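# Four arms lower a slung pipe into a trench

## Task

Using the slings, let the pipe down softly into the trench until it lies along its entire length on the trench floor. It counts as failed immediately if the pipe is travelling quickly while in contact with either bank or the trench, for example if it is released from height or allowed to roll in.

## Robot and tools

Robots: four identical i2rt Big YAM arms named arm1, arm2, arm3 and arm4. Each has six revolute joints, a two-finger gripper and a camera on the wrist. Two fixed room cameras, cam_high and cam_low, also watch the scene. Arm feet (base_link) in the scene frame: arm1 at (-1.010, -0.478, 0.809), arm2 at (-0.307, 0.516, 0.819), arm3 at (0.612, -0.542, 0.812), arm4 at (1.210, 0.500, 0.782). Each foot faces its own +x. Reach is about 1.0 m from the joint1 axis.

Frame: one shared scene frame in metres, origin on the floor, +z up. Quaternions are written w first (qw, qx, qy, qz). The reported hand is the point between the finger pads, roughly 1 cm behind the tips. The fingers point along the hand's +z axis and open and close along its y axis. hand_target is where the hand would sit at the joint targets currently held; under load the hand may settle short of it, and printed positions get less accurate at long reach.

move: takes optional keys arm1 to arm4 plus cameras. Each arm key holds an object with joints, target, or both; an arm left out receives nothing new. joints maps names to absolute targets: joint1_rad to joint6_rad in radians and gripper_m in metres (fingertip gap). Ranges: joint1_rad -2.879 to 2.879 (rotation about the foot, positive counter-clockwise seen from above); joint2_rad 0 to 3.141 (shoulder, 0 = upper arm pointing back, positive lifts it up and forward); joint3_rad 0 to 3.019 (elbow, 0 = folded); joint4_rad -1.692 to 1.57 (hand pitch, positive tips fingers up); joint5_rad -1.57 to 1.57 (hand swing, positive to the arm's right); joint6_rad -2.094 to 2.094 (hand roll, positive clockwise seen from behind); gripper_m 0 to 0.093. target is a single list of seven numbers [x, y, z, qw, qx, qy, qz], an absolute hand pose in the scene frame, metres; the hand follows a straight line to it from its current hand_target. When target is given, joints may contain only gripper_m. speed (0.002 to 0.5 m/s, default 0.25) caps that line's speed and is only accepted alongside target; rotation is capped at twice that value in rad/s. All motions in one call start at once; all hand paths end together, paced by the slowest. Paths last 0.5 to 10 s and are cut off after 10 s; a whole action cannot exceed 15 s. Each step the commanded pose is clipped to within 100 mm and 20 degrees of the measured hand, and position wins over orientation. Expect centimetre-level errors, overshoot of speed near full stretch, and no avoidance of obstacles or other arms. Joints move at different rates, so joint moves can sweep wide arcs. Unknown keys make a call invalid; out-of-range values get it refused, and a refusal skips the rest of that reply's move, wait and finished_scene calls.

cameras: list of camera names (arm1_cam_wrist ... arm4_cam_wrist, cam_high, cam_low, or all). Omitted or null gives all; [] gives none.

wait: seconds from 0 to 10, no new command; returns state and images. zoom_image: camera plus region [x0, y0, x1, y1] in pixels (origin top-left, at most 504 by 504) of that camera's latest image; images are 672x504. read_manual: returns licence text only. finished_scene: scene = current scene number; ends it irreversibly, so the pipe must already rest in the trench on its own.

Results: a move line per arm sent a motion (done, or its worst status). joint_status and hand_status: off_target (stopped short, may still push), time_out (joint could not finish; it keeps pushing toward a nearby target, listed in on_its_own; send its current reading to relax it), not_followed (a safety check withheld the command, often reported as joint command not followed, or pose unreachable for a target). on_its_own shows uncommanded behaviour; its held at values are targets, not readings. Arms in the as last shown line were not commanded and repeat old values. Joint velocities in rad/s (gripper m/s); within noise means at rest. Joint torques in N m, positive toward larger joint values, include the arm's own weight; torques 3 and 4 wrap at plus or minus 28. pictures names the image order; images may be slightly older than state.

Gripper: gripping a rigid part, gripper_m reads up to about 0.005 below its width (some read up to 0.002 above); closed on nothing it reads 0 to 0.003. Full force is reached about 0.005 below the first-contact reading. Open well above the reading to release.

Hazards: arms pressing or hitting each other (fingers, housings and wrist cameras can collide despite the check; never close a gripper on another arm's fingers); dropping the pipe or letting it swing, roll or fall onto a bank; knocking anything to the floor or out of the work area; hard pushing into the ground or pipe. Sustained loads, stretched poses or pushing at unreachable poses heat motors: MOTOR HOT appears near 85 C, and at 100 C the arm goes limp (OVER-TEMPERATURE FAULT) and joints report limit_stop_at_motor_heat until resent. The simulation keeps running while you think, holding the last command. Loose objects can occasionally be nudged by outside pushes. Lower all slings together slowly and level so the pipe touches the bed gently along its length.

Each tool is called after "Emit:" as name(argument=value, ...) on one line, values as JSON.

## Session

Emit:
move()

Scene clock: 0.00 s.
Joint torques (N m): no reading
Heat: arm1: hottest joint2_rad 29 °C; arm2: hottest gripper 29 °C; arm3: hottest joint2_rad 29 °C; arm4: hottest joint5_rad 29 °C.
Joint velocities: within noise
arm1.joint_positions: joint1_rad=+0.463 joint2_rad=+0.644 joint3_rad=+1.433 joint4_rad=-1.528 joint5_rad=-0.151 joint6_rad=+0.131 gripper_m=+0.09396
arm1.joint_status: not commanded
arm1.hand: x=-1.1007 y=-0.2799 z=+1.3245 quat_wxyz=(-0.162, +0.716, -0.571, -0.367) (m; scene frame)
arm1.hand_target: x=-1.1003 y=-0.2818 z=+1.3343 quat_wxyz=(-0.169, +0.713, -0.567, -0.376) (m; scene frame)
arm1.hand_status: not commanded
arm2.joint_positions: joint1_rad=+0.344 joint2_rad=+0.519 joint3_rad=+1.379 joint4_rad=-1.320 joint5_rad=+0.063 joint6_rad=+0.187 gripper_m=+0.09396
arm2.joint_status: not commanded
arm2.hand: x=-0.2620 y=+0.3341 z=+1.3801 quat_wxyz=(-0.439, -0.579, -0.615, +0.304) (m; scene frame)
arm2.hand_target: x=-0.2629 y=+0.3373 z=+1.3911 quat_wxyz=(-0.449, -0.575, -0.610, +0.310) (m; scene frame)
arm2.hand_status: not commanded
arm3.joint_positions: joint1_rad=-0.192 joint2_rad=+0.525 joint3_rad=+1.406 joint4_rad=-1.298 joint5_rad=-0.073 joint6_rad=+0.119 gripper_m=+0.09396
arm3.joint_status: not commanded
arm3.hand: x=+0.6033 y=-0.3522 z=+1.3879 quat_wxyz=(-0.348, +0.562, -0.618, -0.425) (m; scene frame)
arm3.hand_target: x=+0.6032 y=-0.3558 z=+1.3978 quat_wxyz=(-0.355, +0.558, -0.613, -0.433) (m; scene frame)
arm3.hand_status: not commanded
arm4.joint_positions: joint1_rad=-0.380 joint2_rad=+0.466 joint3_rad=+1.426 joint4_rad=-1.395 joint5_rad=+0.164 joint6_rad=+0.191 gripper_m=+0.09396
arm4.joint_status: not commanded
arm4.hand: x=+1.1323 y=+0.3633 z=+1.3533 quat_wxyz=(-0.305, -0.747, -0.388, +0.446) (m; scene frame)
arm4.hand_target: x=+1.1330 y=+0.3657 z=+1.3639 quat_wxyz=(-0.312, -0.741, -0.383, +0.454) (m; scene frame)
arm4.hand_status: not commanded
pictures: arm1_cam_wrist, arm2_cam_wrist, arm3_cam_wrist, arm4_cam_wrist, cam_high, cam_low

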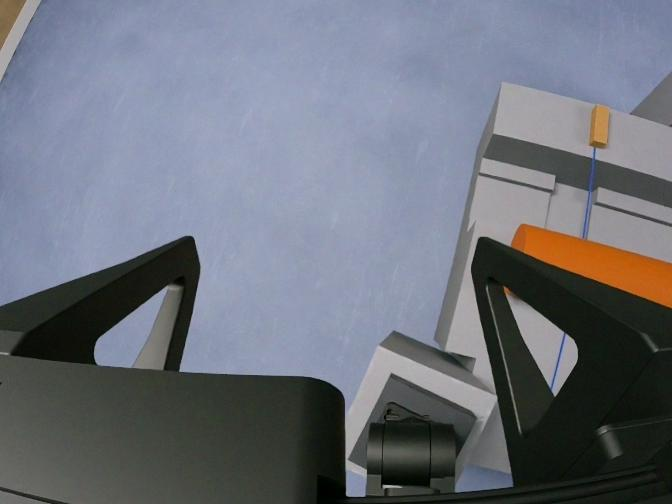

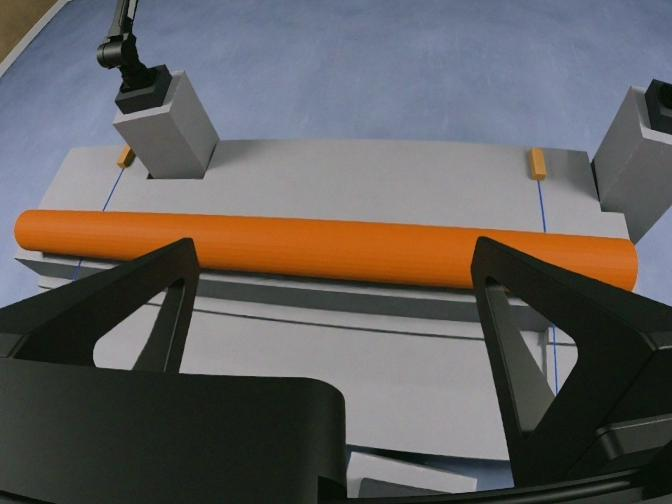

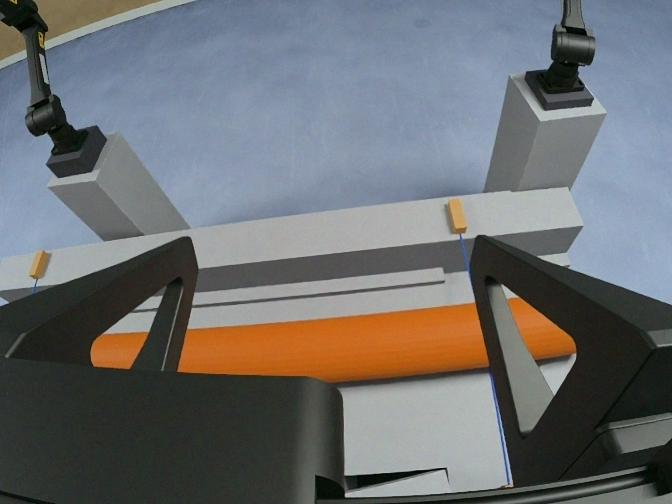

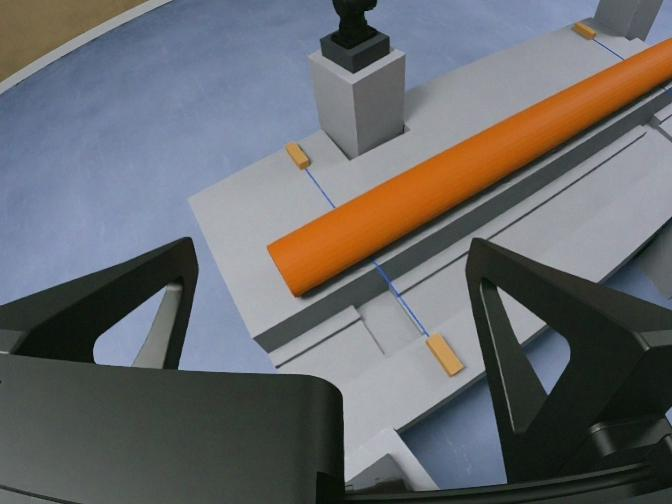

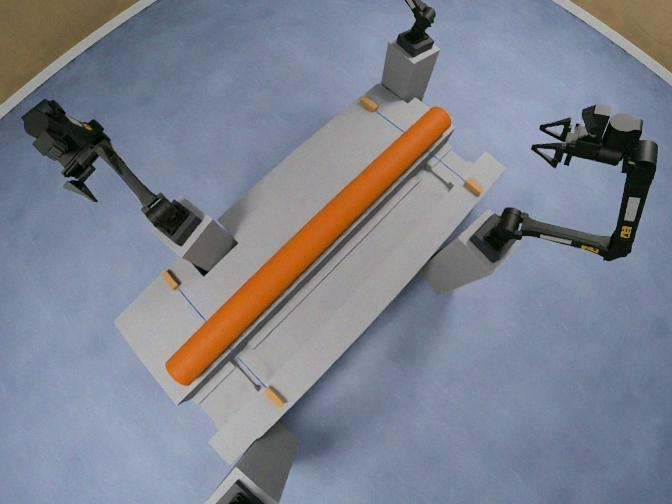

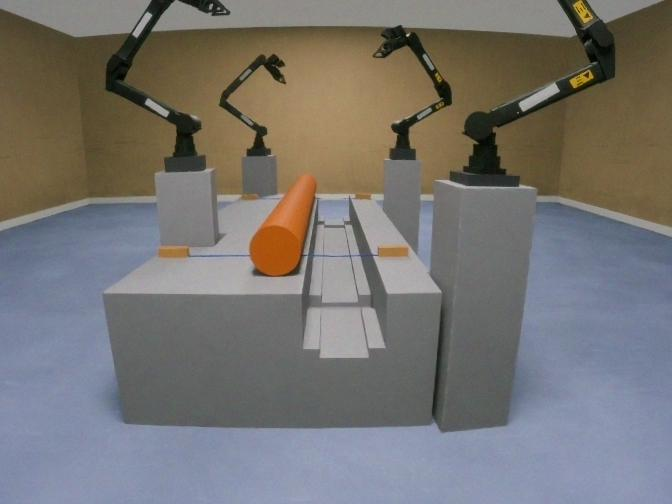

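Emit:
zoom_image(camera="cam_high", region=[100, 180, 350, 430])

Emit:
zoom_image(camera="cam_high", region=[320, 50, 540, 270])

Emit:
zoom_image(camera="cam_low", region=[100, 150, 460, 450])

Emit:
zoom_image(camera="arm4_cam_wrist", region=[200, 100, 500, 400])

Scaled by 2.016.

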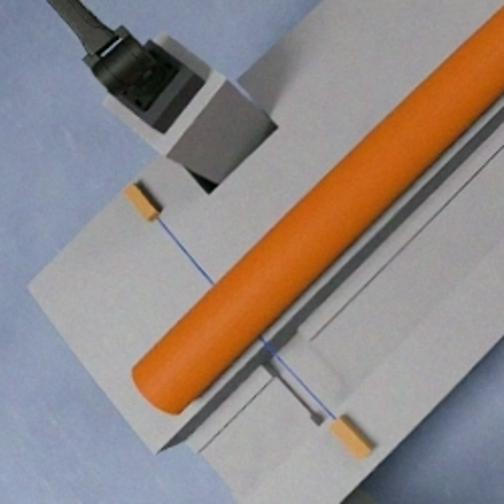

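Scaled by 2.291.

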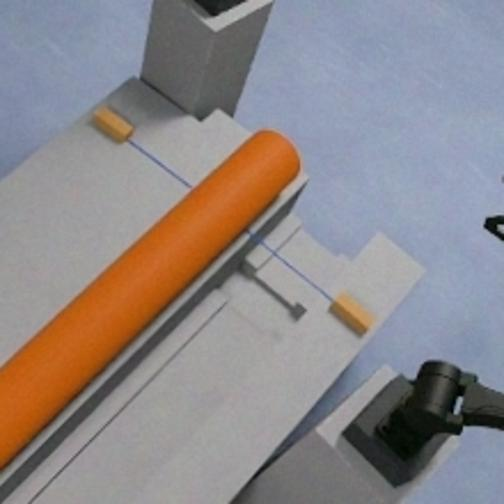

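Scaled by 1.400.

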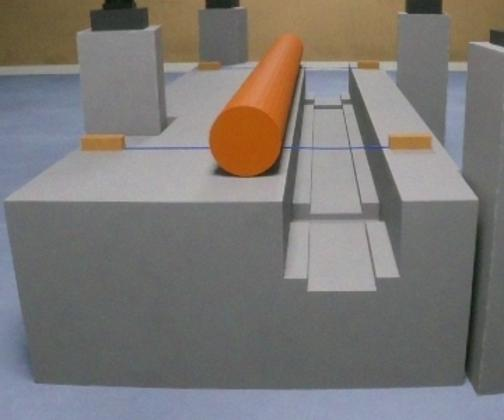

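Scaled by 1.680 from the camera's 672x504 image, which has a finer 960x720 frame.

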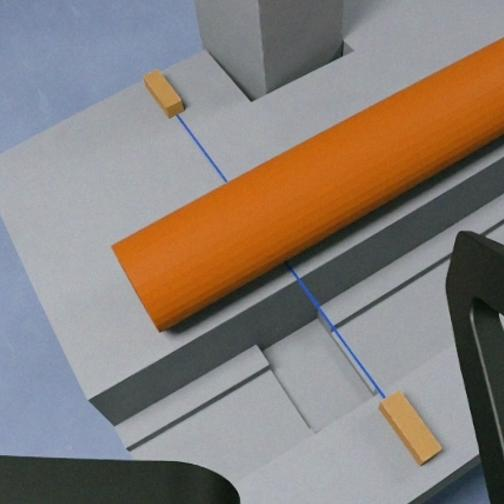

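Emit:
move(arm1={"target": [-0.69, -0.50, 0.85, 0, 0.7071, -0.7071, 0], "speed": 0.25}, arm2={"target": [-0.72, 0.33, 0.85, 0, 0.7071, 0.7071, 0], "speed": 0.25}, arm3={"target": [0.85, -0.50, 0.85, 0, 0.7071, -0.7071, 0], "speed": 0.25}, arm4={"target": [0.88, 0.28, 0.85, 0, 0.7071, 0.7071, 0], "speed": 0.25})

Scene clock: 89.87 s.
Joint torques (N m): arm1=[-0.85 -9.11 7.56 1.03 0.02 -0.05] | arm2=[-1.73 -15.33 12.07 -0.16 -0.09 0.1] | arm3=[1.44 -6.89 6.63 0.38 -0.1 -0.07] | arm4=[0.85 -12.28 10.21 0.53 0.1 -0.02]
Heat: arm1: hottest joint3_rad 34 °C; arm2: hottest joint3_rad 37 °C; arm3: hottest joint3_rad 30 °C; arm4: hottest joint3_rad 32 °C.
move: arm1 done; arm2 off_target; arm3 done; arm4 off_target
Joint velocities: within noise
arm1.joint_positions: joint1_rad=-1.457 joint2_rad=+1.390 joint3_rad=+0.733 joint4_rad=-0.942 joint5_rad=-0.010 joint6_rad=-1.637 gripper_m=+0.09396
arm1.joint_status: not commanded
arm1.hand: x=-0.6952 y=-0.4967 z=+0.8497 quat_wxyz=(+0.004, +0.708, -0.706, -0.006) (m; scene frame)
arm1.hand_target: x=-0.6901 y=-0.4999 z=+0.8500 quat_wxyz=(+0.000, +0.707, -0.707, +0.000) (m; scene frame)
arm1.hand_status: done (0.006 m and 0.8 deg from the pose sent, 0.665 m and 49.0 deg at the start; pose on its path clipped on 20 of 107 steps; a joint's target at an end of its range on 42 of 107 steps)
arm2.joint_positions: joint1_rad=-1.065 joint2_rad=+1.723 joint3_rad=+1.051 joint4_rad=-0.968 joint5_rad=+0.014 joint6_rad=-1.137 gripper_m=+0.09396
arm2.joint_status: not commanded
arm2.hand: x=-0.6946 y=+0.3346 z=+0.8346 quat_wxyz=(-0.011, -0.703, -0.711, -0.028) (m; scene frame)
arm2.hand_target: x=-0.7191 y=+0.3305 z=+0.8507 quat_wxyz=(+0.000, -0.707, -0.707, +0.000) (m; scene frame)
arm2.hand_status: off_target (0.030 m and 3.5 deg from the pose sent, 0.701 m and 64.7 deg at the start; a joint's target at an end of its range on 8 of 107 steps)
arm3.joint_positions: joint1_rad=-1.553 joint2_rad=+1.163 joint3_rad=+0.535 joint4_rad=-0.967 joint5_rad=+0.006 joint6_rad=-1.377 gripper_m=+0.09396
arm3.joint_status: not commanded
arm3.hand: x=+0.8454 y=-0.5010 z=+0.8480 quat_wxyz=(+0.007, +0.703, -0.711, -0.006) (m; scene frame)
arm3.hand_target: x=+0.8499 y=-0.4999 z=+0.8501 quat_wxyz=(+0.000, +0.707, -0.707, +0.000) (m; scene frame)
arm3.hand_status: done (0.005 m and 1.2 deg from the pose sent, 0.610 m and 66.9 deg at the start; a joint's target at an end of its range on 29 of 107 steps)
arm4.joint_positions: joint1_rad=-1.053 joint2_rad=+1.528 joint3_rad=+0.919 joint4_rad=-1.039 joint5_rad=+0.003 joint6_rad=-0.965 gripper_m=+0.09396
arm4.joint_status: not commanded
arm4.hand: x=+0.9023 y=+0.2981 z=+0.8291 quat_wxyz=(-0.009, -0.714, -0.699, -0.039) (m; scene frame)
arm4.hand_target: x=+0.8812 y=+0.2808 z=+0.8507 quat_wxyz=(+0.000, -0.707, -0.707, +0.000) (m; scene frame)
arm4.hand_status: off_target (0.035 m and 4.8 deg from the pose sent, 0.569 m and 73.3 deg at the start)
pictures: arm1_cam_wrist, arm2_cam_wrist, arm3_cam_wrist, arm4_cam_wrist, cam_high, cam_low

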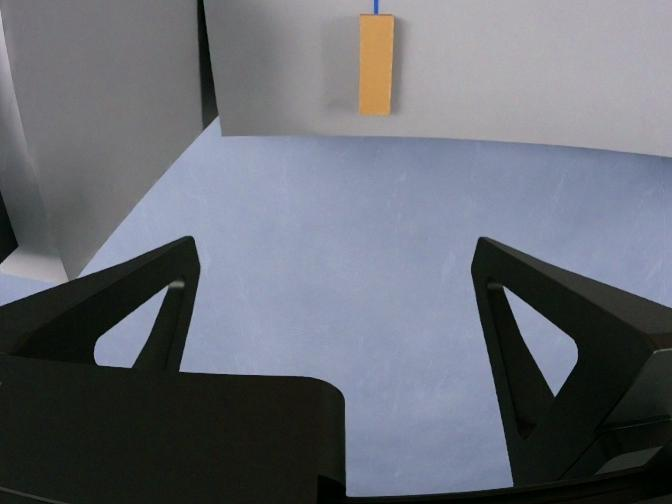

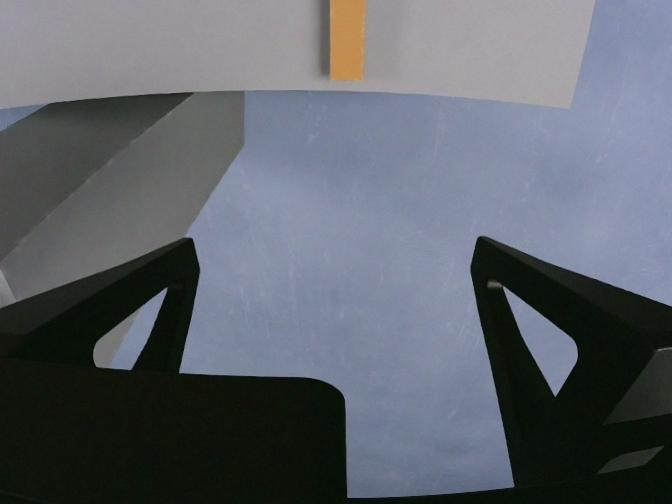

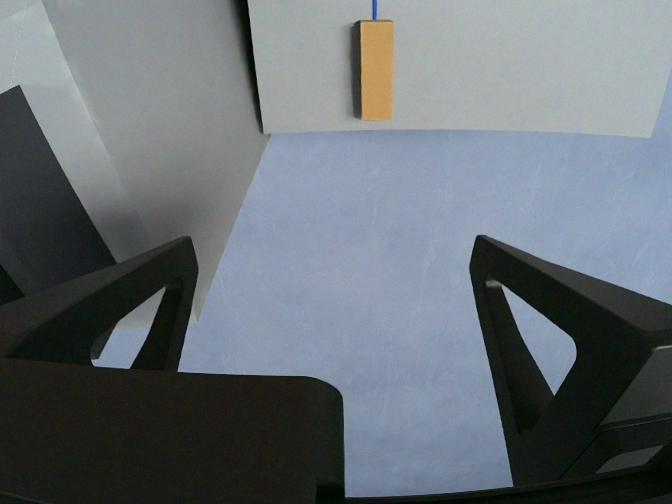

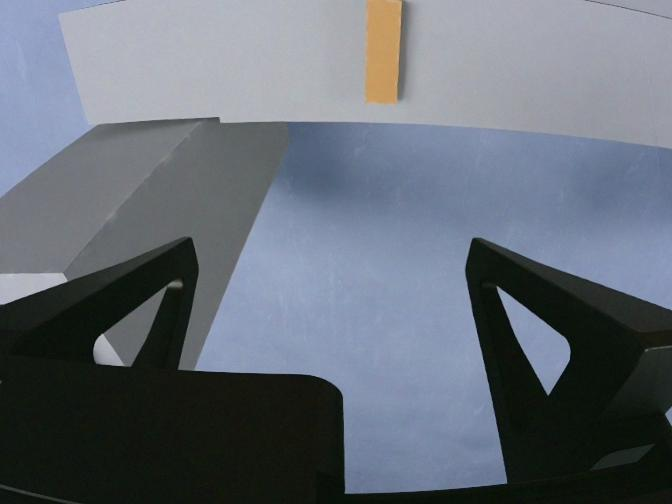

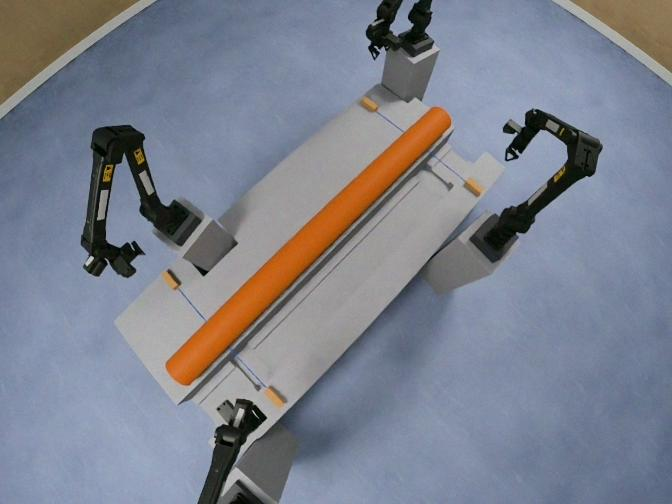

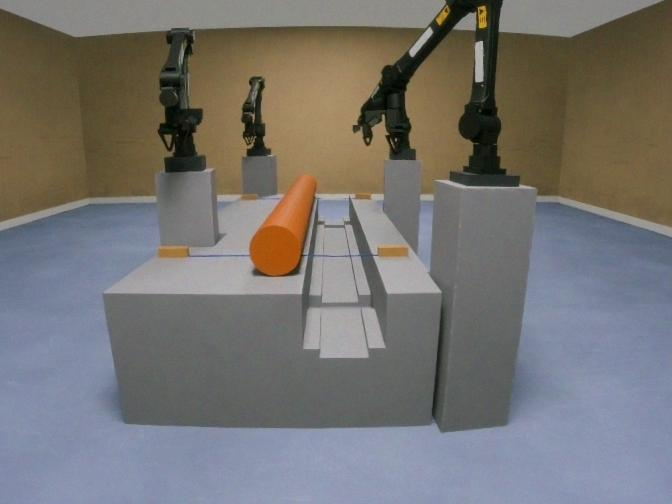

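Emit:
move(arm1={"target": [-0.658, -0.470, 0.68, 0, 0.7071, -0.7071, 0], "speed": 0.2}, arm2={"target": [-0.715, 0.282, 0.69, 0, 0.7071, 0.7071, 0], "speed": 0.2}, arm3={"target": [0.883, -0.485, 0.68, 0, 0.7071, -0.7071, 0], "speed": 0.2}, arm4={"target": [0.858, 0.265, 0.695, 0, 0.7071, 0.7071, 0], "speed": 0.2})

Scene clock: 131.73 s.
Joint torques (N m): arm1=[0.67 -12.57 4.92 0.84 -0.1 0.1] | arm2=[0.32 -17.85 7.79 -0.05 -0.17 0.23] | arm3=[2.02 -12.4 3.08 0.36 -0.12 0.1] | arm4=[0.73 -15.15 5 0.59 0.08 0]
Heat: arm1: hottest joint3_rad 34 °C; arm2: hottest joint3_rad 38 °C; arm3: hottest joint3_rad 30 °C; arm4: hottest joint3_rad 34 °C.
move: arm1 off_target; arm2 off_target; arm3 off_target; arm4 off_target
Joint velocities: within noise
arm1.joint_positions: joint1_rad=-1.376 joint2_rad=+1.897 joint3_rad=+0.698 joint4_rad=-0.413 joint5_rad=-0.010 joint6_rad=-1.556 gripper_m=+0.09396
arm1.joint_status: not commanded
arm1.hand: x=-0.6724 y=-0.4726 z=+0.6795 quat_wxyz=(+0.009, +0.708, -0.706, -0.010) (m; scene frame)
arm1.hand_target: x=-0.6582 y=-0.4699 z=+0.6804 quat_wxyz=(+0.000, +0.707, -0.707, +0.000) (m; scene frame)
arm1.hand_status: off_target (0.015 m and 1.5 deg from the pose sent, 0.176 m and 0.8 deg at the start)
arm2.joint_positions: joint1_rad=-0.998 joint2_rad=+2.073 joint3_rad=+1.051 joint4_rad=-0.604 joint5_rad=+0.014 joint6_rad=-1.055 gripper_m=+0.09396
arm2.joint_status: not commanded
arm2.hand: x=-0.7005 y=+0.2961 z=+0.6824 quat_wxyz=(-0.006, -0.708, -0.706, -0.021) (m; scene frame)
arm2.hand_target: x=-0.7146 y=+0.2821 z=+0.6905 quat_wxyz=(+0.000, -0.707, -0.707, +0.000) (m; scene frame)
arm2.hand_status: off_target (0.022 m and 2.6 deg from the pose sent, 0.155 m and 3.5 deg at the start)
arm3.joint_positions: joint1_rad=-1.533 joint2_rad=+1.818 joint3_rad=+0.490 joint4_rad=-0.276 joint5_rad=+0.006 joint6_rad=-1.366 gripper_m=+0.09396
arm3.joint_status: not commanded
arm3.hand: x=+0.8713 y=-0.4895 z=+0.6778 quat_wxyz=(+0.011, +0.706, -0.708, -0.009) (m; scene frame)
arm3.hand_target: x=+0.8828 y=-0.4850 z=+0.6802 quat_wxyz=(+0.000, +0.707, -0.707, +0.000) (m; scene frame)
arm3.hand_status: off_target (0.013 m and 1.6 deg from the pose sent, 0.173 m and 1.2 deg at the start)
arm4.joint_positions: joint1_rad=-1.053 joint2_rad=+1.889 joint3_rad=+0.919 joint4_rad=-0.629 joint5_rad=+0.003 joint6_rad=-0.967 gripper_m=+0.09396
arm4.joint_status: not commanded
arm4.hand: x=+0.8646 y=+0.2725 z=+0.6891 quat_wxyz=(-0.004, -0.714, -0.700, -0.015) (m; scene frame)
arm4.hand_target: x=+0.8581 y=+0.2651 z=+0.6951 quat_wxyz=(+0.000, -0.707, -0.707, +0.000) (m; scene frame)
arm4.hand_status: off_target (0.012 m and 2.1 deg from the pose sent, 0.145 m and 4.8 deg at the start)
pictures: arm1_cam_wrist, arm2_cam_wrist, arm3_cam_wrist, arm4_cam_wrist, cam_high, cam_low

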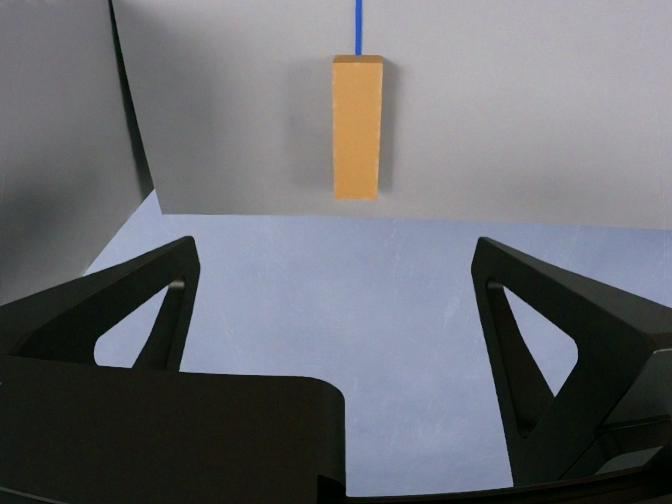

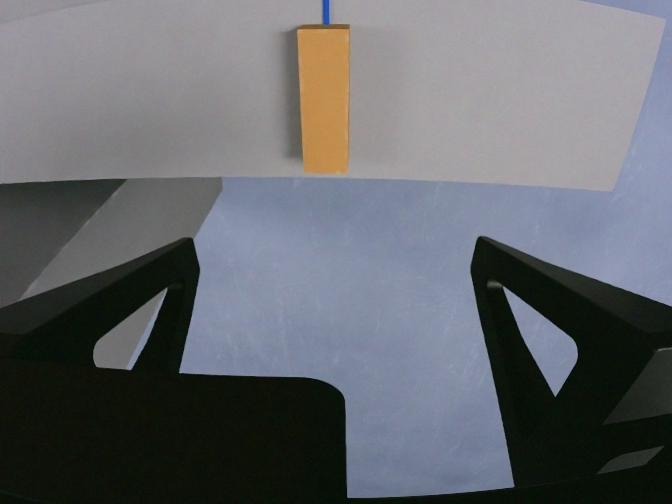

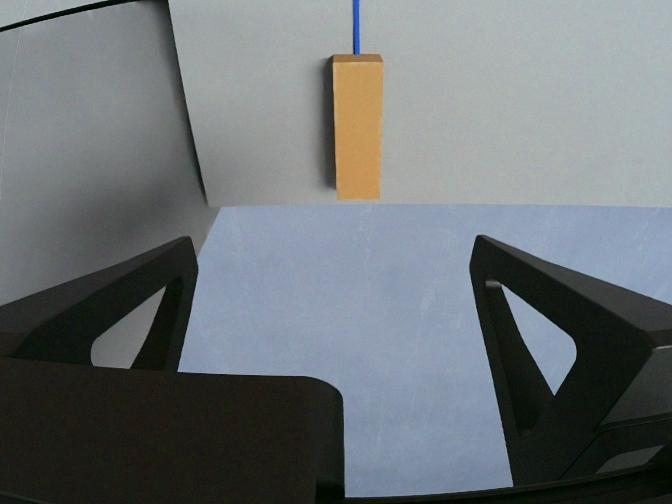

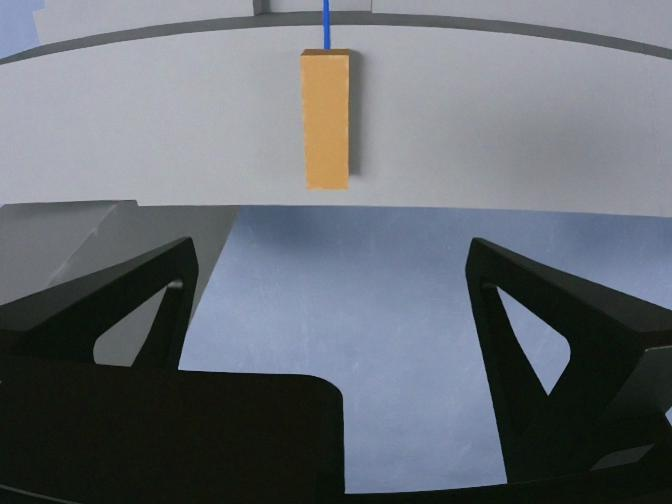

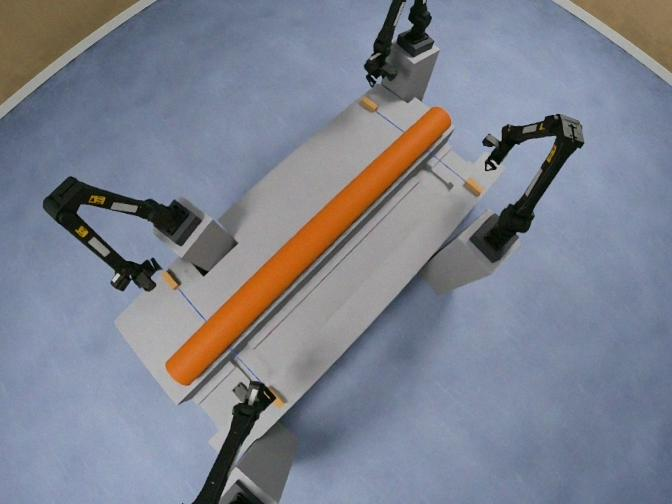

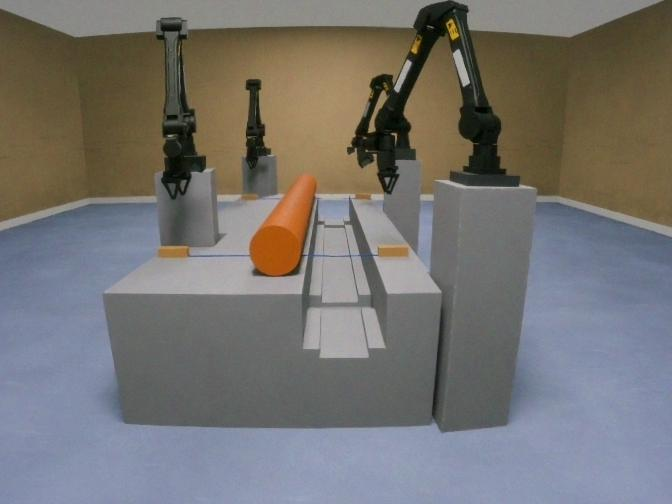

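Emit:
move(arm1={"target": [-0.645, -0.481, 0.50, 0, 0.7071, -0.7071, 0], "speed": 0.2}, arm2={"target": [-0.700, 0.275, 0.505, 0, 0.7071, 0.7071, 0], "speed": 0.2}, arm3={"target": [0.896, -0.499, 0.50, 0, 0.7071, -0.7071, 0], "speed": 0.2}, arm4={"target": [0.870, 0.275, 0.505, 0, 0.7071, 0.7071, 0], "speed": 0.2})

Scene clock: 166.87 s.
Joint torques (N m): arm1=[-1.73 -15.27 0.7 0.84 -0.07 -0.12] | arm2=[0.62 -19.31 4.19 0.03 -0.19 0.26] | arm3=[0.5 -15.97 -1.26 0.39 -0.11 -0.08] | arm4=[0.44 -16.79 2.35 0.61 0.09 0]
Heat: arm1: hottest joint3_rad 32 °C; arm2: hottest joint3_rad 36 °C; arm3: hottest joint2_rad 30 °C; arm4: hottest joint3_rad 33 °C.
move: arm1 done; arm2 off_target; arm3 done; arm4 off_target
Joint velocities: within noise
arm1.joint_positions: joint1_rad=-1.387 joint2_rad=+2.453 joint3_rad=+0.903 joint4_rad=-0.037 joint5_rad=-0.010 joint6_rad=-1.564 gripper_m=+0.09396
arm1.joint_status: not commanded
arm1.hand: x=-0.6450 y=-0.4777 z=+0.5049 quat_wxyz=(+0.001, +0.707, -0.707, -0.001) (m; scene frame)
arm1.hand_target: x=-0.6452 y=-0.4810 z=+0.5001 quat_wxyz=(+0.000, +0.707, -0.707, +0.000) (m; scene frame)
arm1.hand_status: done (0.006 m and 0.2 deg from the pose sent, 0.182 m and 1.6 deg at the start)
arm2.joint_positions: joint1_rad=-0.977 joint2_rad=+2.519 joint3_rad=+1.169 joint4_rad=-0.267 joint5_rad=+0.014 joint6_rad=-1.031 gripper_m=+0.09396
arm2.joint_status: not commanded
arm2.hand: x=-0.6890 y=+0.2893 z=+0.5016 quat_wxyz=(-0.004, -0.709, -0.705, -0.018) (m; scene frame)
arm2.hand_target: x=-0.6997 y=+0.2750 z=+0.5054 quat_wxyz=(+0.000, -0.707, -0.707, +0.000) (m; scene frame)
arm2.hand_status: off_target (0.018 m and 2.1 deg from the pose sent, 0.179 m and 2.6 deg at the start)
arm3.joint_positions: joint1_rad=-1.579 joint2_rad=+2.487 joint3_rad=+0.714 joint4_rad=+0.188 joint5_rad=+0.007 joint6_rad=-1.414 gripper_m=+0.09396
arm3.joint_status: not commanded
arm3.hand: x=+0.8929 y=-0.4966 z=+0.5004 quat_wxyz=(+0.003, +0.707, -0.707, -0.004) (m; scene frame)
arm3.hand_target: x=+0.8961 y=-0.4990 z=+0.5000 quat_wxyz=(+0.000, +0.707, -0.707, +0.000) (m; scene frame)
arm3.hand_status: done (0.004 m and 0.6 deg from the pose sent, 0.180 m and 1.6 deg at the start)
arm4.joint_positions: joint1_rad=-1.053 joint2_rad=+2.381 joint3_rad=+0.960 joint4_rad=-0.186 joint5_rad=+0.003 joint6_rad=-0.973 gripper_m=+0.09396
arm4.joint_status: not commanded
arm4.hand: x=+0.8841 y=+0.2843 z=+0.5000 quat_wxyz=(-0.005, -0.712, -0.702, -0.019) (m; scene frame)
arm4.hand_target: x=+0.8702 y=+0.2751 z=+0.5052 quat_wxyz=(+0.000, -0.707, -0.707, +0.000) (m; scene frame)
arm4.hand_status: off_target (0.018 m and 2.4 deg from the pose sent, 0.184 m and 2.1 deg at the start)
pictures: arm1_cam_wrist, arm2_cam_wrist, arm3_cam_wrist, arm4_cam_wrist, cam_high, cam_low

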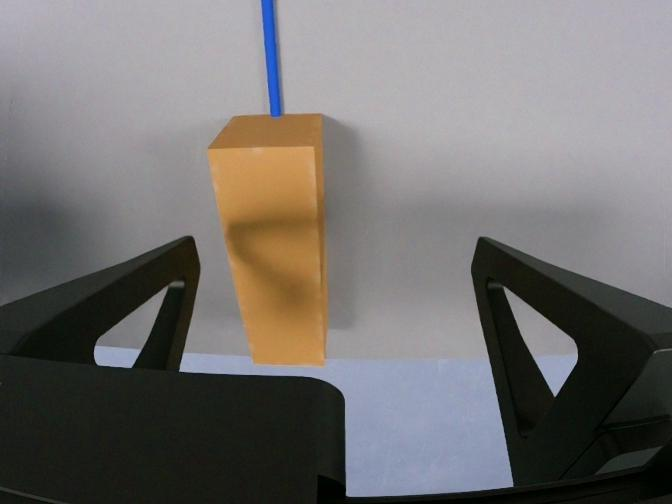

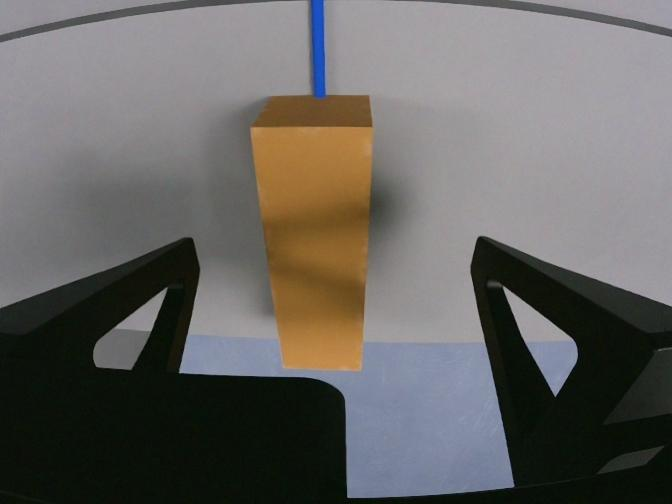

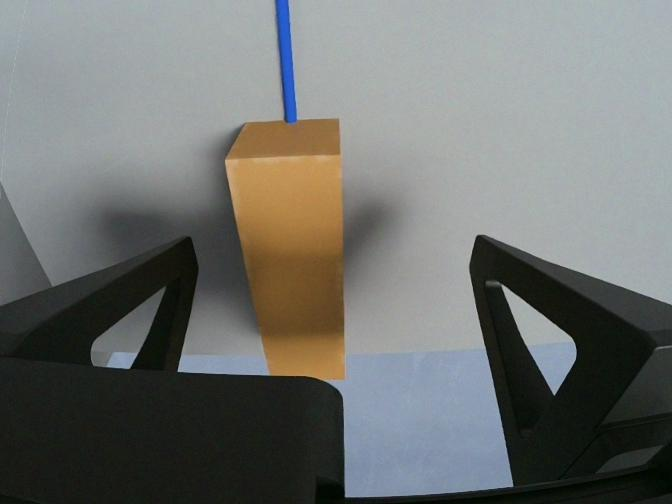

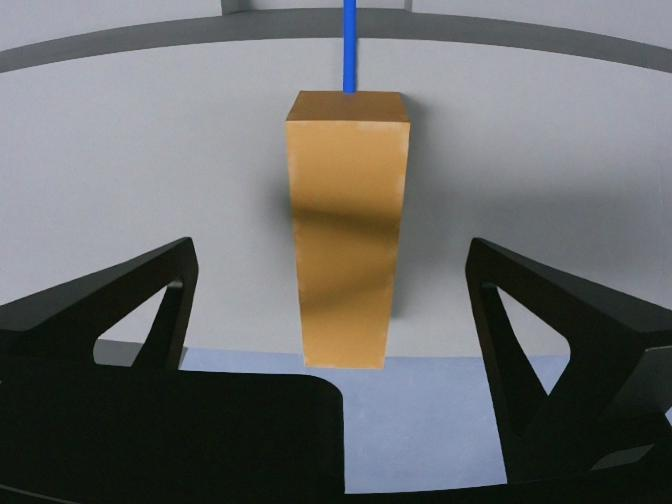

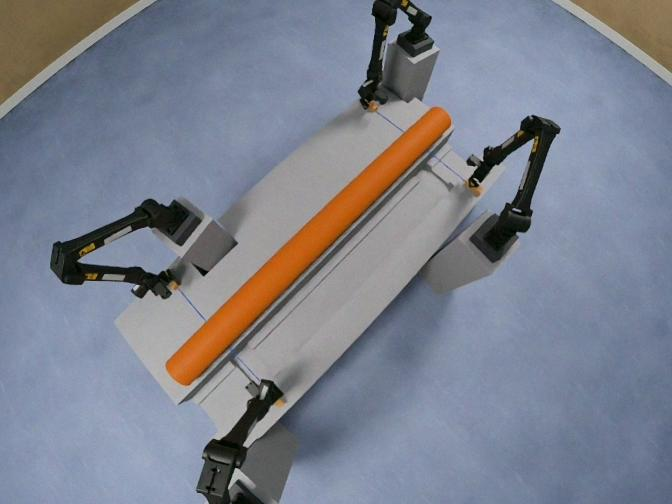

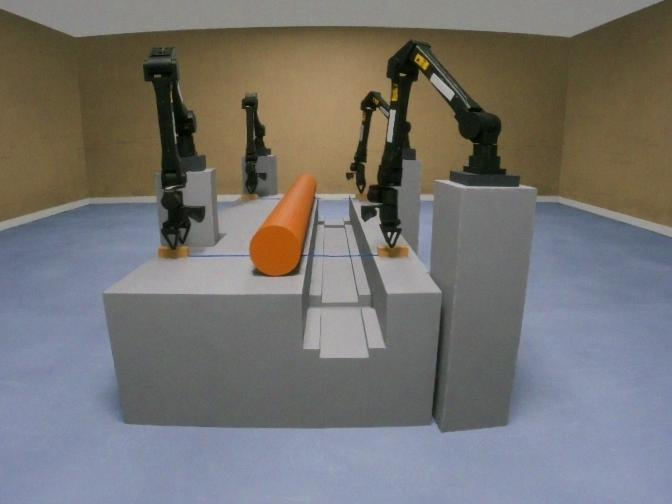

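Emit:
move(arm1={"target": [-0.670, -0.493, 0.438, 0, 0.7071, -0.7071, 0], "speed": 0.1}, arm2={"target": [-0.694, 0.281, 0.443, 0, 0.7071, 0.7071, 0], "speed": 0.1}, arm3={"target": [0.877, -0.517, 0.440, 0, 0.7071, -0.7071, 0], "speed": 0.1}, arm4={"target": [0.865, 0.279, 0.444, 0, 0.7071, 0.7071, 0], "speed": 0.1})

Scene clock: 181.33 s.
Joint torques (N m): arm1=[-1.2 -12.1 0.39 1.24 0.02 -0.05] | arm2=[0.03 -14.92 4.98 0.54 -0.23 0.13] | arm3=[0.03 -10.52 -0.49 1.21 0.21 -0.17] | arm4=[-0.62 -11.87 3.89 1.25 -0.02 -0.03]
Heat: arm1: hottest joint2_rad 31 °C; arm2: hottest joint3_rad 35 °C; arm3: hottest joint2_rad 30 °C; arm4: hottest joint3_rad 32 °C.
move: arm1 off_target; arm2 off_target; arm3 off_target; arm4 off_target
Joint velocities: within noise
arm1.joint_positions: joint1_rad=-1.418 joint2_rad=+2.598 joint3_rad=+0.934 joint4_rad=+0.097 joint5_rad=-0.011 joint6_rad=-1.600 gripper_m=+0.09396
arm1.joint_status: not commanded
arm1.hand: x=-0.6591 y=-0.4889 z=+0.4559 quat_wxyz=(-0.007, +0.708, -0.706, +0.006) (m; scene frame)
arm1.hand_target: x=-0.6706 y=-0.4927 z=+0.4391 quat_wxyz=(+0.000, +0.707, -0.707, +0.000) (m; scene frame)
arm1.hand_status: off_target (0.021 m and 1.0 deg from the pose sent, 0.073 m and 0.2 deg at the start)
arm2.joint_positions: joint1_rad=-0.976 joint2_rad=+2.621 joint3_rad=+1.227 joint4_rad=-0.197 joint5_rad=+0.015 joint6_rad=-1.030 gripper_m=+0.09396
arm2.joint_status: not commanded
arm2.hand: x=-0.6936 y=+0.2858 z=+0.4620 quat_wxyz=(+0.000, -0.710, -0.704, -0.005) (m; scene frame)
arm2.hand_target: x=-0.6933 y=+0.2815 z=+0.4440 quat_wxyz=(+0.000, -0.707, -0.707, +0.000) (m; scene frame)
arm2.hand_status: off_target (0.020 m and 0.7 deg from the pose sent, 0.059 m and 2.1 deg at the start)
arm3.joint_positions: joint1_rad=-1.629 joint2_rad=+2.630 joint3_rad=+0.759 joint4_rad=+0.308 joint5_rad=-0.001 joint6_rad=-1.460 gripper_m=+0.09395
arm3.joint_status: not commanded
arm3.hand: x=+0.8858 y=-0.5101 z=+0.4589 quat_wxyz=(-0.008, +0.706, -0.708, +0.000) (m; scene frame)
arm3.hand_target: x=+0.8763 y=-0.5166 z=+0.4414 quat_wxyz=(+0.000, +0.707, -0.707, +0.000) (m; scene frame)
arm3.hand_status: off_target (0.022 m and 0.9 deg from the pose sent, 0.066 m and 0.6 deg at the start)
arm4.joint_positions: joint1_rad=-1.055 joint2_rad=+2.487 joint3_rad=+1.025 joint4_rad=-0.124 joint5_rad=+0.006 joint6_rad=-0.986 gripper_m=+0.09396
arm4.joint_status: not commanded
arm4.hand: x=+0.8753 y=+0.2797 z=+0.4626 quat_wxyz=(-0.001, -0.708, -0.706, -0.009) (m; scene frame)
arm4.hand_target: x=+0.8657 y=+0.2794 z=+0.4452 quat_wxyz=(+0.000, -0.707, -0.707, +0.000) (m; scene frame)
arm4.hand_status: off_target (0.021 m and 1.0 deg from the pose sent, 0.059 m and 2.4 deg at the start)
pictures: arm1_cam_wrist, arm2_cam_wrist, arm3_cam_wrist, arm4_cam_wrist, cam_high, cam_low

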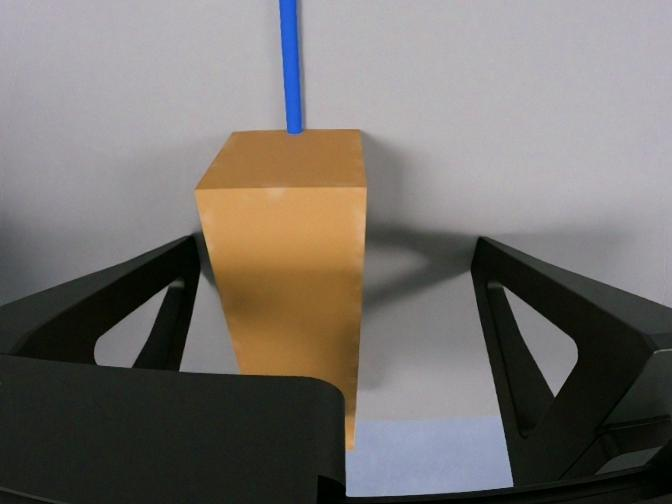

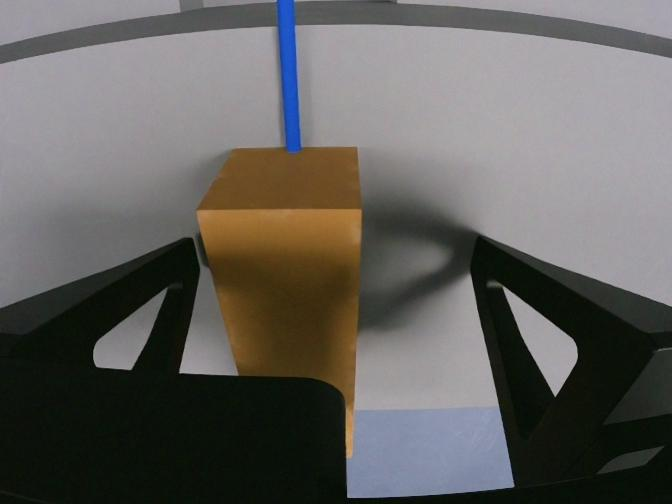

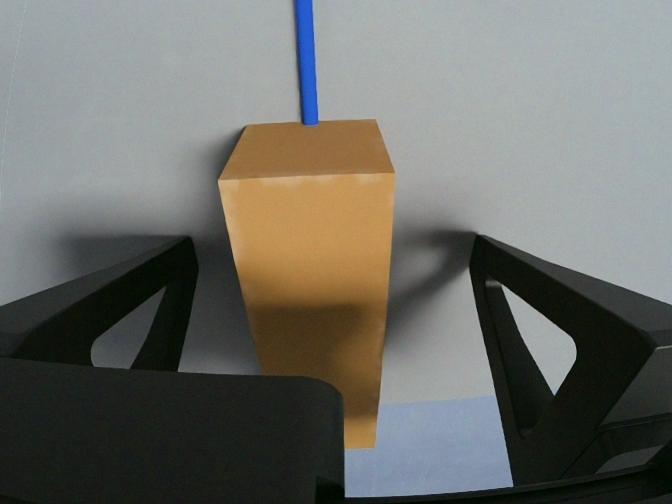

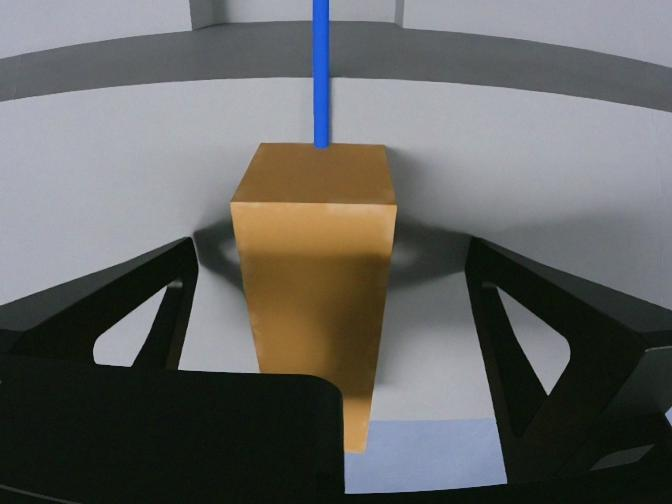

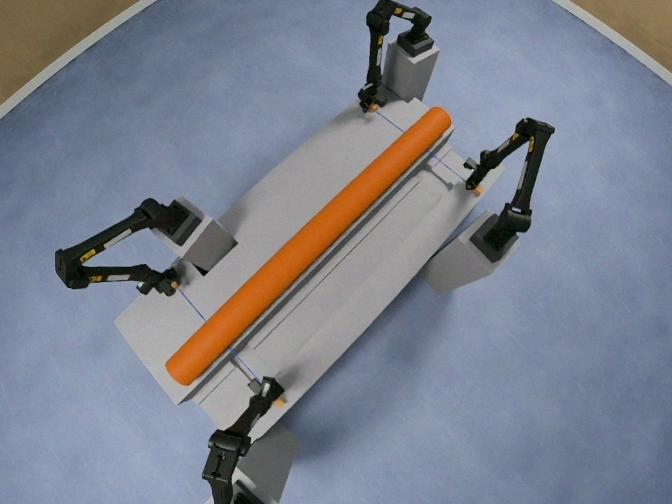

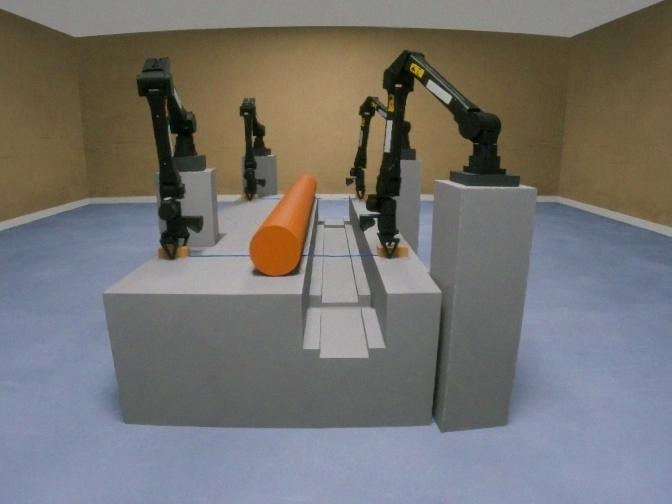

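Emit:
move(arm1={"target": [-0.673, -0.490, 0.462, 0, 0.7071, -0.7071, 0], "speed": 0.1}, arm2={"target": [-0.688, 0.284, 0.464, 0, 0.7071, 0.7071, 0], "speed": 0.1}, arm3={"target": [0.880, -0.512, 0.464, 0, 0.7071, -0.7071, 0], "speed": 0.1}, arm4={"target": [0.870, 0.278, 0.464, 0, 0.7071, 0.7071, 0], "speed": 0.1}, cameras=["arm1_cam_wrist", "arm2_cam_wrist", "arm3_cam_wrist", "arm4_cam_wrist"])

Scene clock: 190.93 s.
Joint torques (N m): arm1=[-0.44 -16.73 -1.17 0.55 -0.02 -0.02] | arm2=[0.15 -19.55 1.24 -0.09 -0.23 0.15] | arm3=[1.38 -17.08 -2.84 -0.31 0.07 0] | arm4=[0.03 -16.44 1.07 0.68 -0.03 0.07]
Heat: arm1: hottest joint2_rad 31 °C; arm2: hottest joint3_rad 34 °C; arm3: hottest joint2_rad 30 °C; arm4: hottest joint3_rad 32 °C.
move: arm1 done; arm2 done; arm3 done; arm4 done
Joint velocities: within noise
arm1.joint_positions: joint1_rad=-1.418 joint2_rad=+2.596 joint3_rad=+0.906 joint4_rad=+0.098 joint5_rad=-0.011 joint6_rad=-1.600 gripper_m=+0.09396
arm1.joint_status: not commanded
arm1.hand: x=-0.6751 y=-0.4886 z=+0.4574 quat_wxyz=(+0.002, +0.708, -0.706, -0.003) (m; scene frame)
arm1.hand_target: x=-0.6731 y=-0.4900 z=+0.4619 quat_wxyz=(+0.000, +0.707, -0.707, +0.000) (m; scene frame)
arm1.hand_status: done (0.005 m and 0.5 deg from the pose sent, 0.015 m and 1.0 deg at the start)
arm2.joint_positions: joint1_rad=-0.976 joint2_rad=+2.619 joint3_rad=+1.216 joint4_rad=-0.182 joint5_rad=+0.015 joint6_rad=-1.030 gripper_m=+0.09396
arm2.joint_status: not commanded
arm2.hand: x=-0.6917 y=+0.2869 z=+0.4623 quat_wxyz=(+0.000, -0.710, -0.704, -0.002) (m; scene frame)
arm2.hand_target: x=-0.6880 y=+0.2841 z=+0.4639 quat_wxyz=(+0.000, -0.707, -0.707, +0.000) (m; scene frame)
arm2.hand_status: done (0.005 m and 0.5 deg from the pose sent, 0.006 m and 0.7 deg at the start)
arm3.joint_positions: joint1_rad=-1.629 joint2_rad=+2.627 joint3_rad=+0.752 joint4_rad=+0.307 joint5_rad=+0.002 joint6_rad=-1.461 gripper_m=+0.09395
arm3.joint_status: not commanded
arm3.hand: x=+0.8828 y=-0.5110 z=+0.4603 quat_wxyz=(-0.005, +0.706, -0.708, +0.000) (m; scene frame)
arm3.hand_target: x=+0.8801 y=-0.5120 z=+0.4640 quat_wxyz=(+0.000, +0.707, -0.707, +0.000) (m; scene frame)
arm3.hand_status: done (0.005 m and 0.6 deg from the pose sent, 0.008 m and 0.9 deg at the start)
arm4.joint_positions: joint1_rad=-1.055 joint2_rad=+2.486 joint3_rad=+1.025 joint4_rad=-0.124 joint5_rad=+0.006 joint6_rad=-0.986 gripper_m=+0.09396
arm4.joint_status: not commanded
arm4.hand: x=+0.8748 y=+0.2794 z=+0.4630 quat_wxyz=(-0.001, -0.708, -0.706, -0.008) (m; scene frame)
arm4.hand_target: x=+0.8700 y=+0.2780 z=+0.4640 quat_wxyz=(+0.000, -0.707, -0.707, +0.000) (m; scene frame)
arm4.hand_status: done (0.005 m and 1.0 deg from the pose sent, 0.006 m and 1.0 deg at the start)
pictures: arm1_cam_wrist, arm2_cam_wrist, arm3_cam_wrist, arm4_cam_wrist

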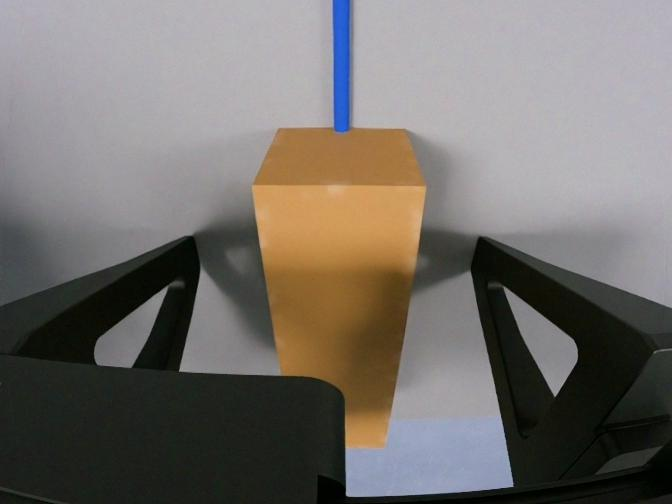

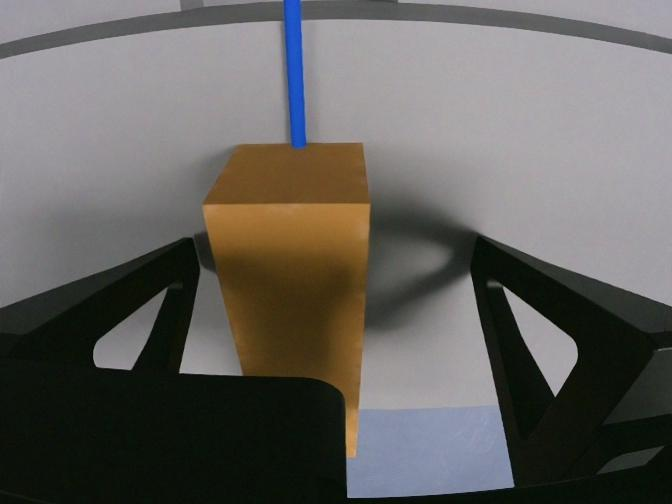

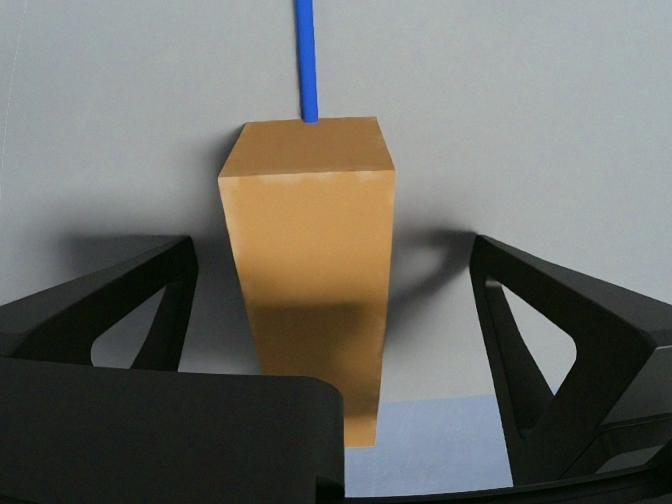

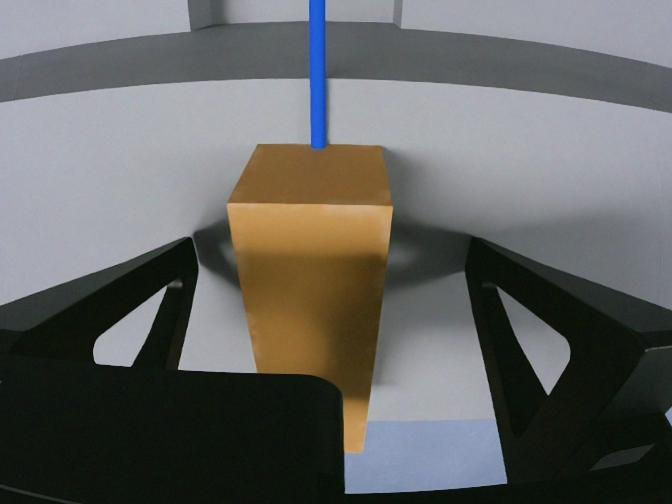

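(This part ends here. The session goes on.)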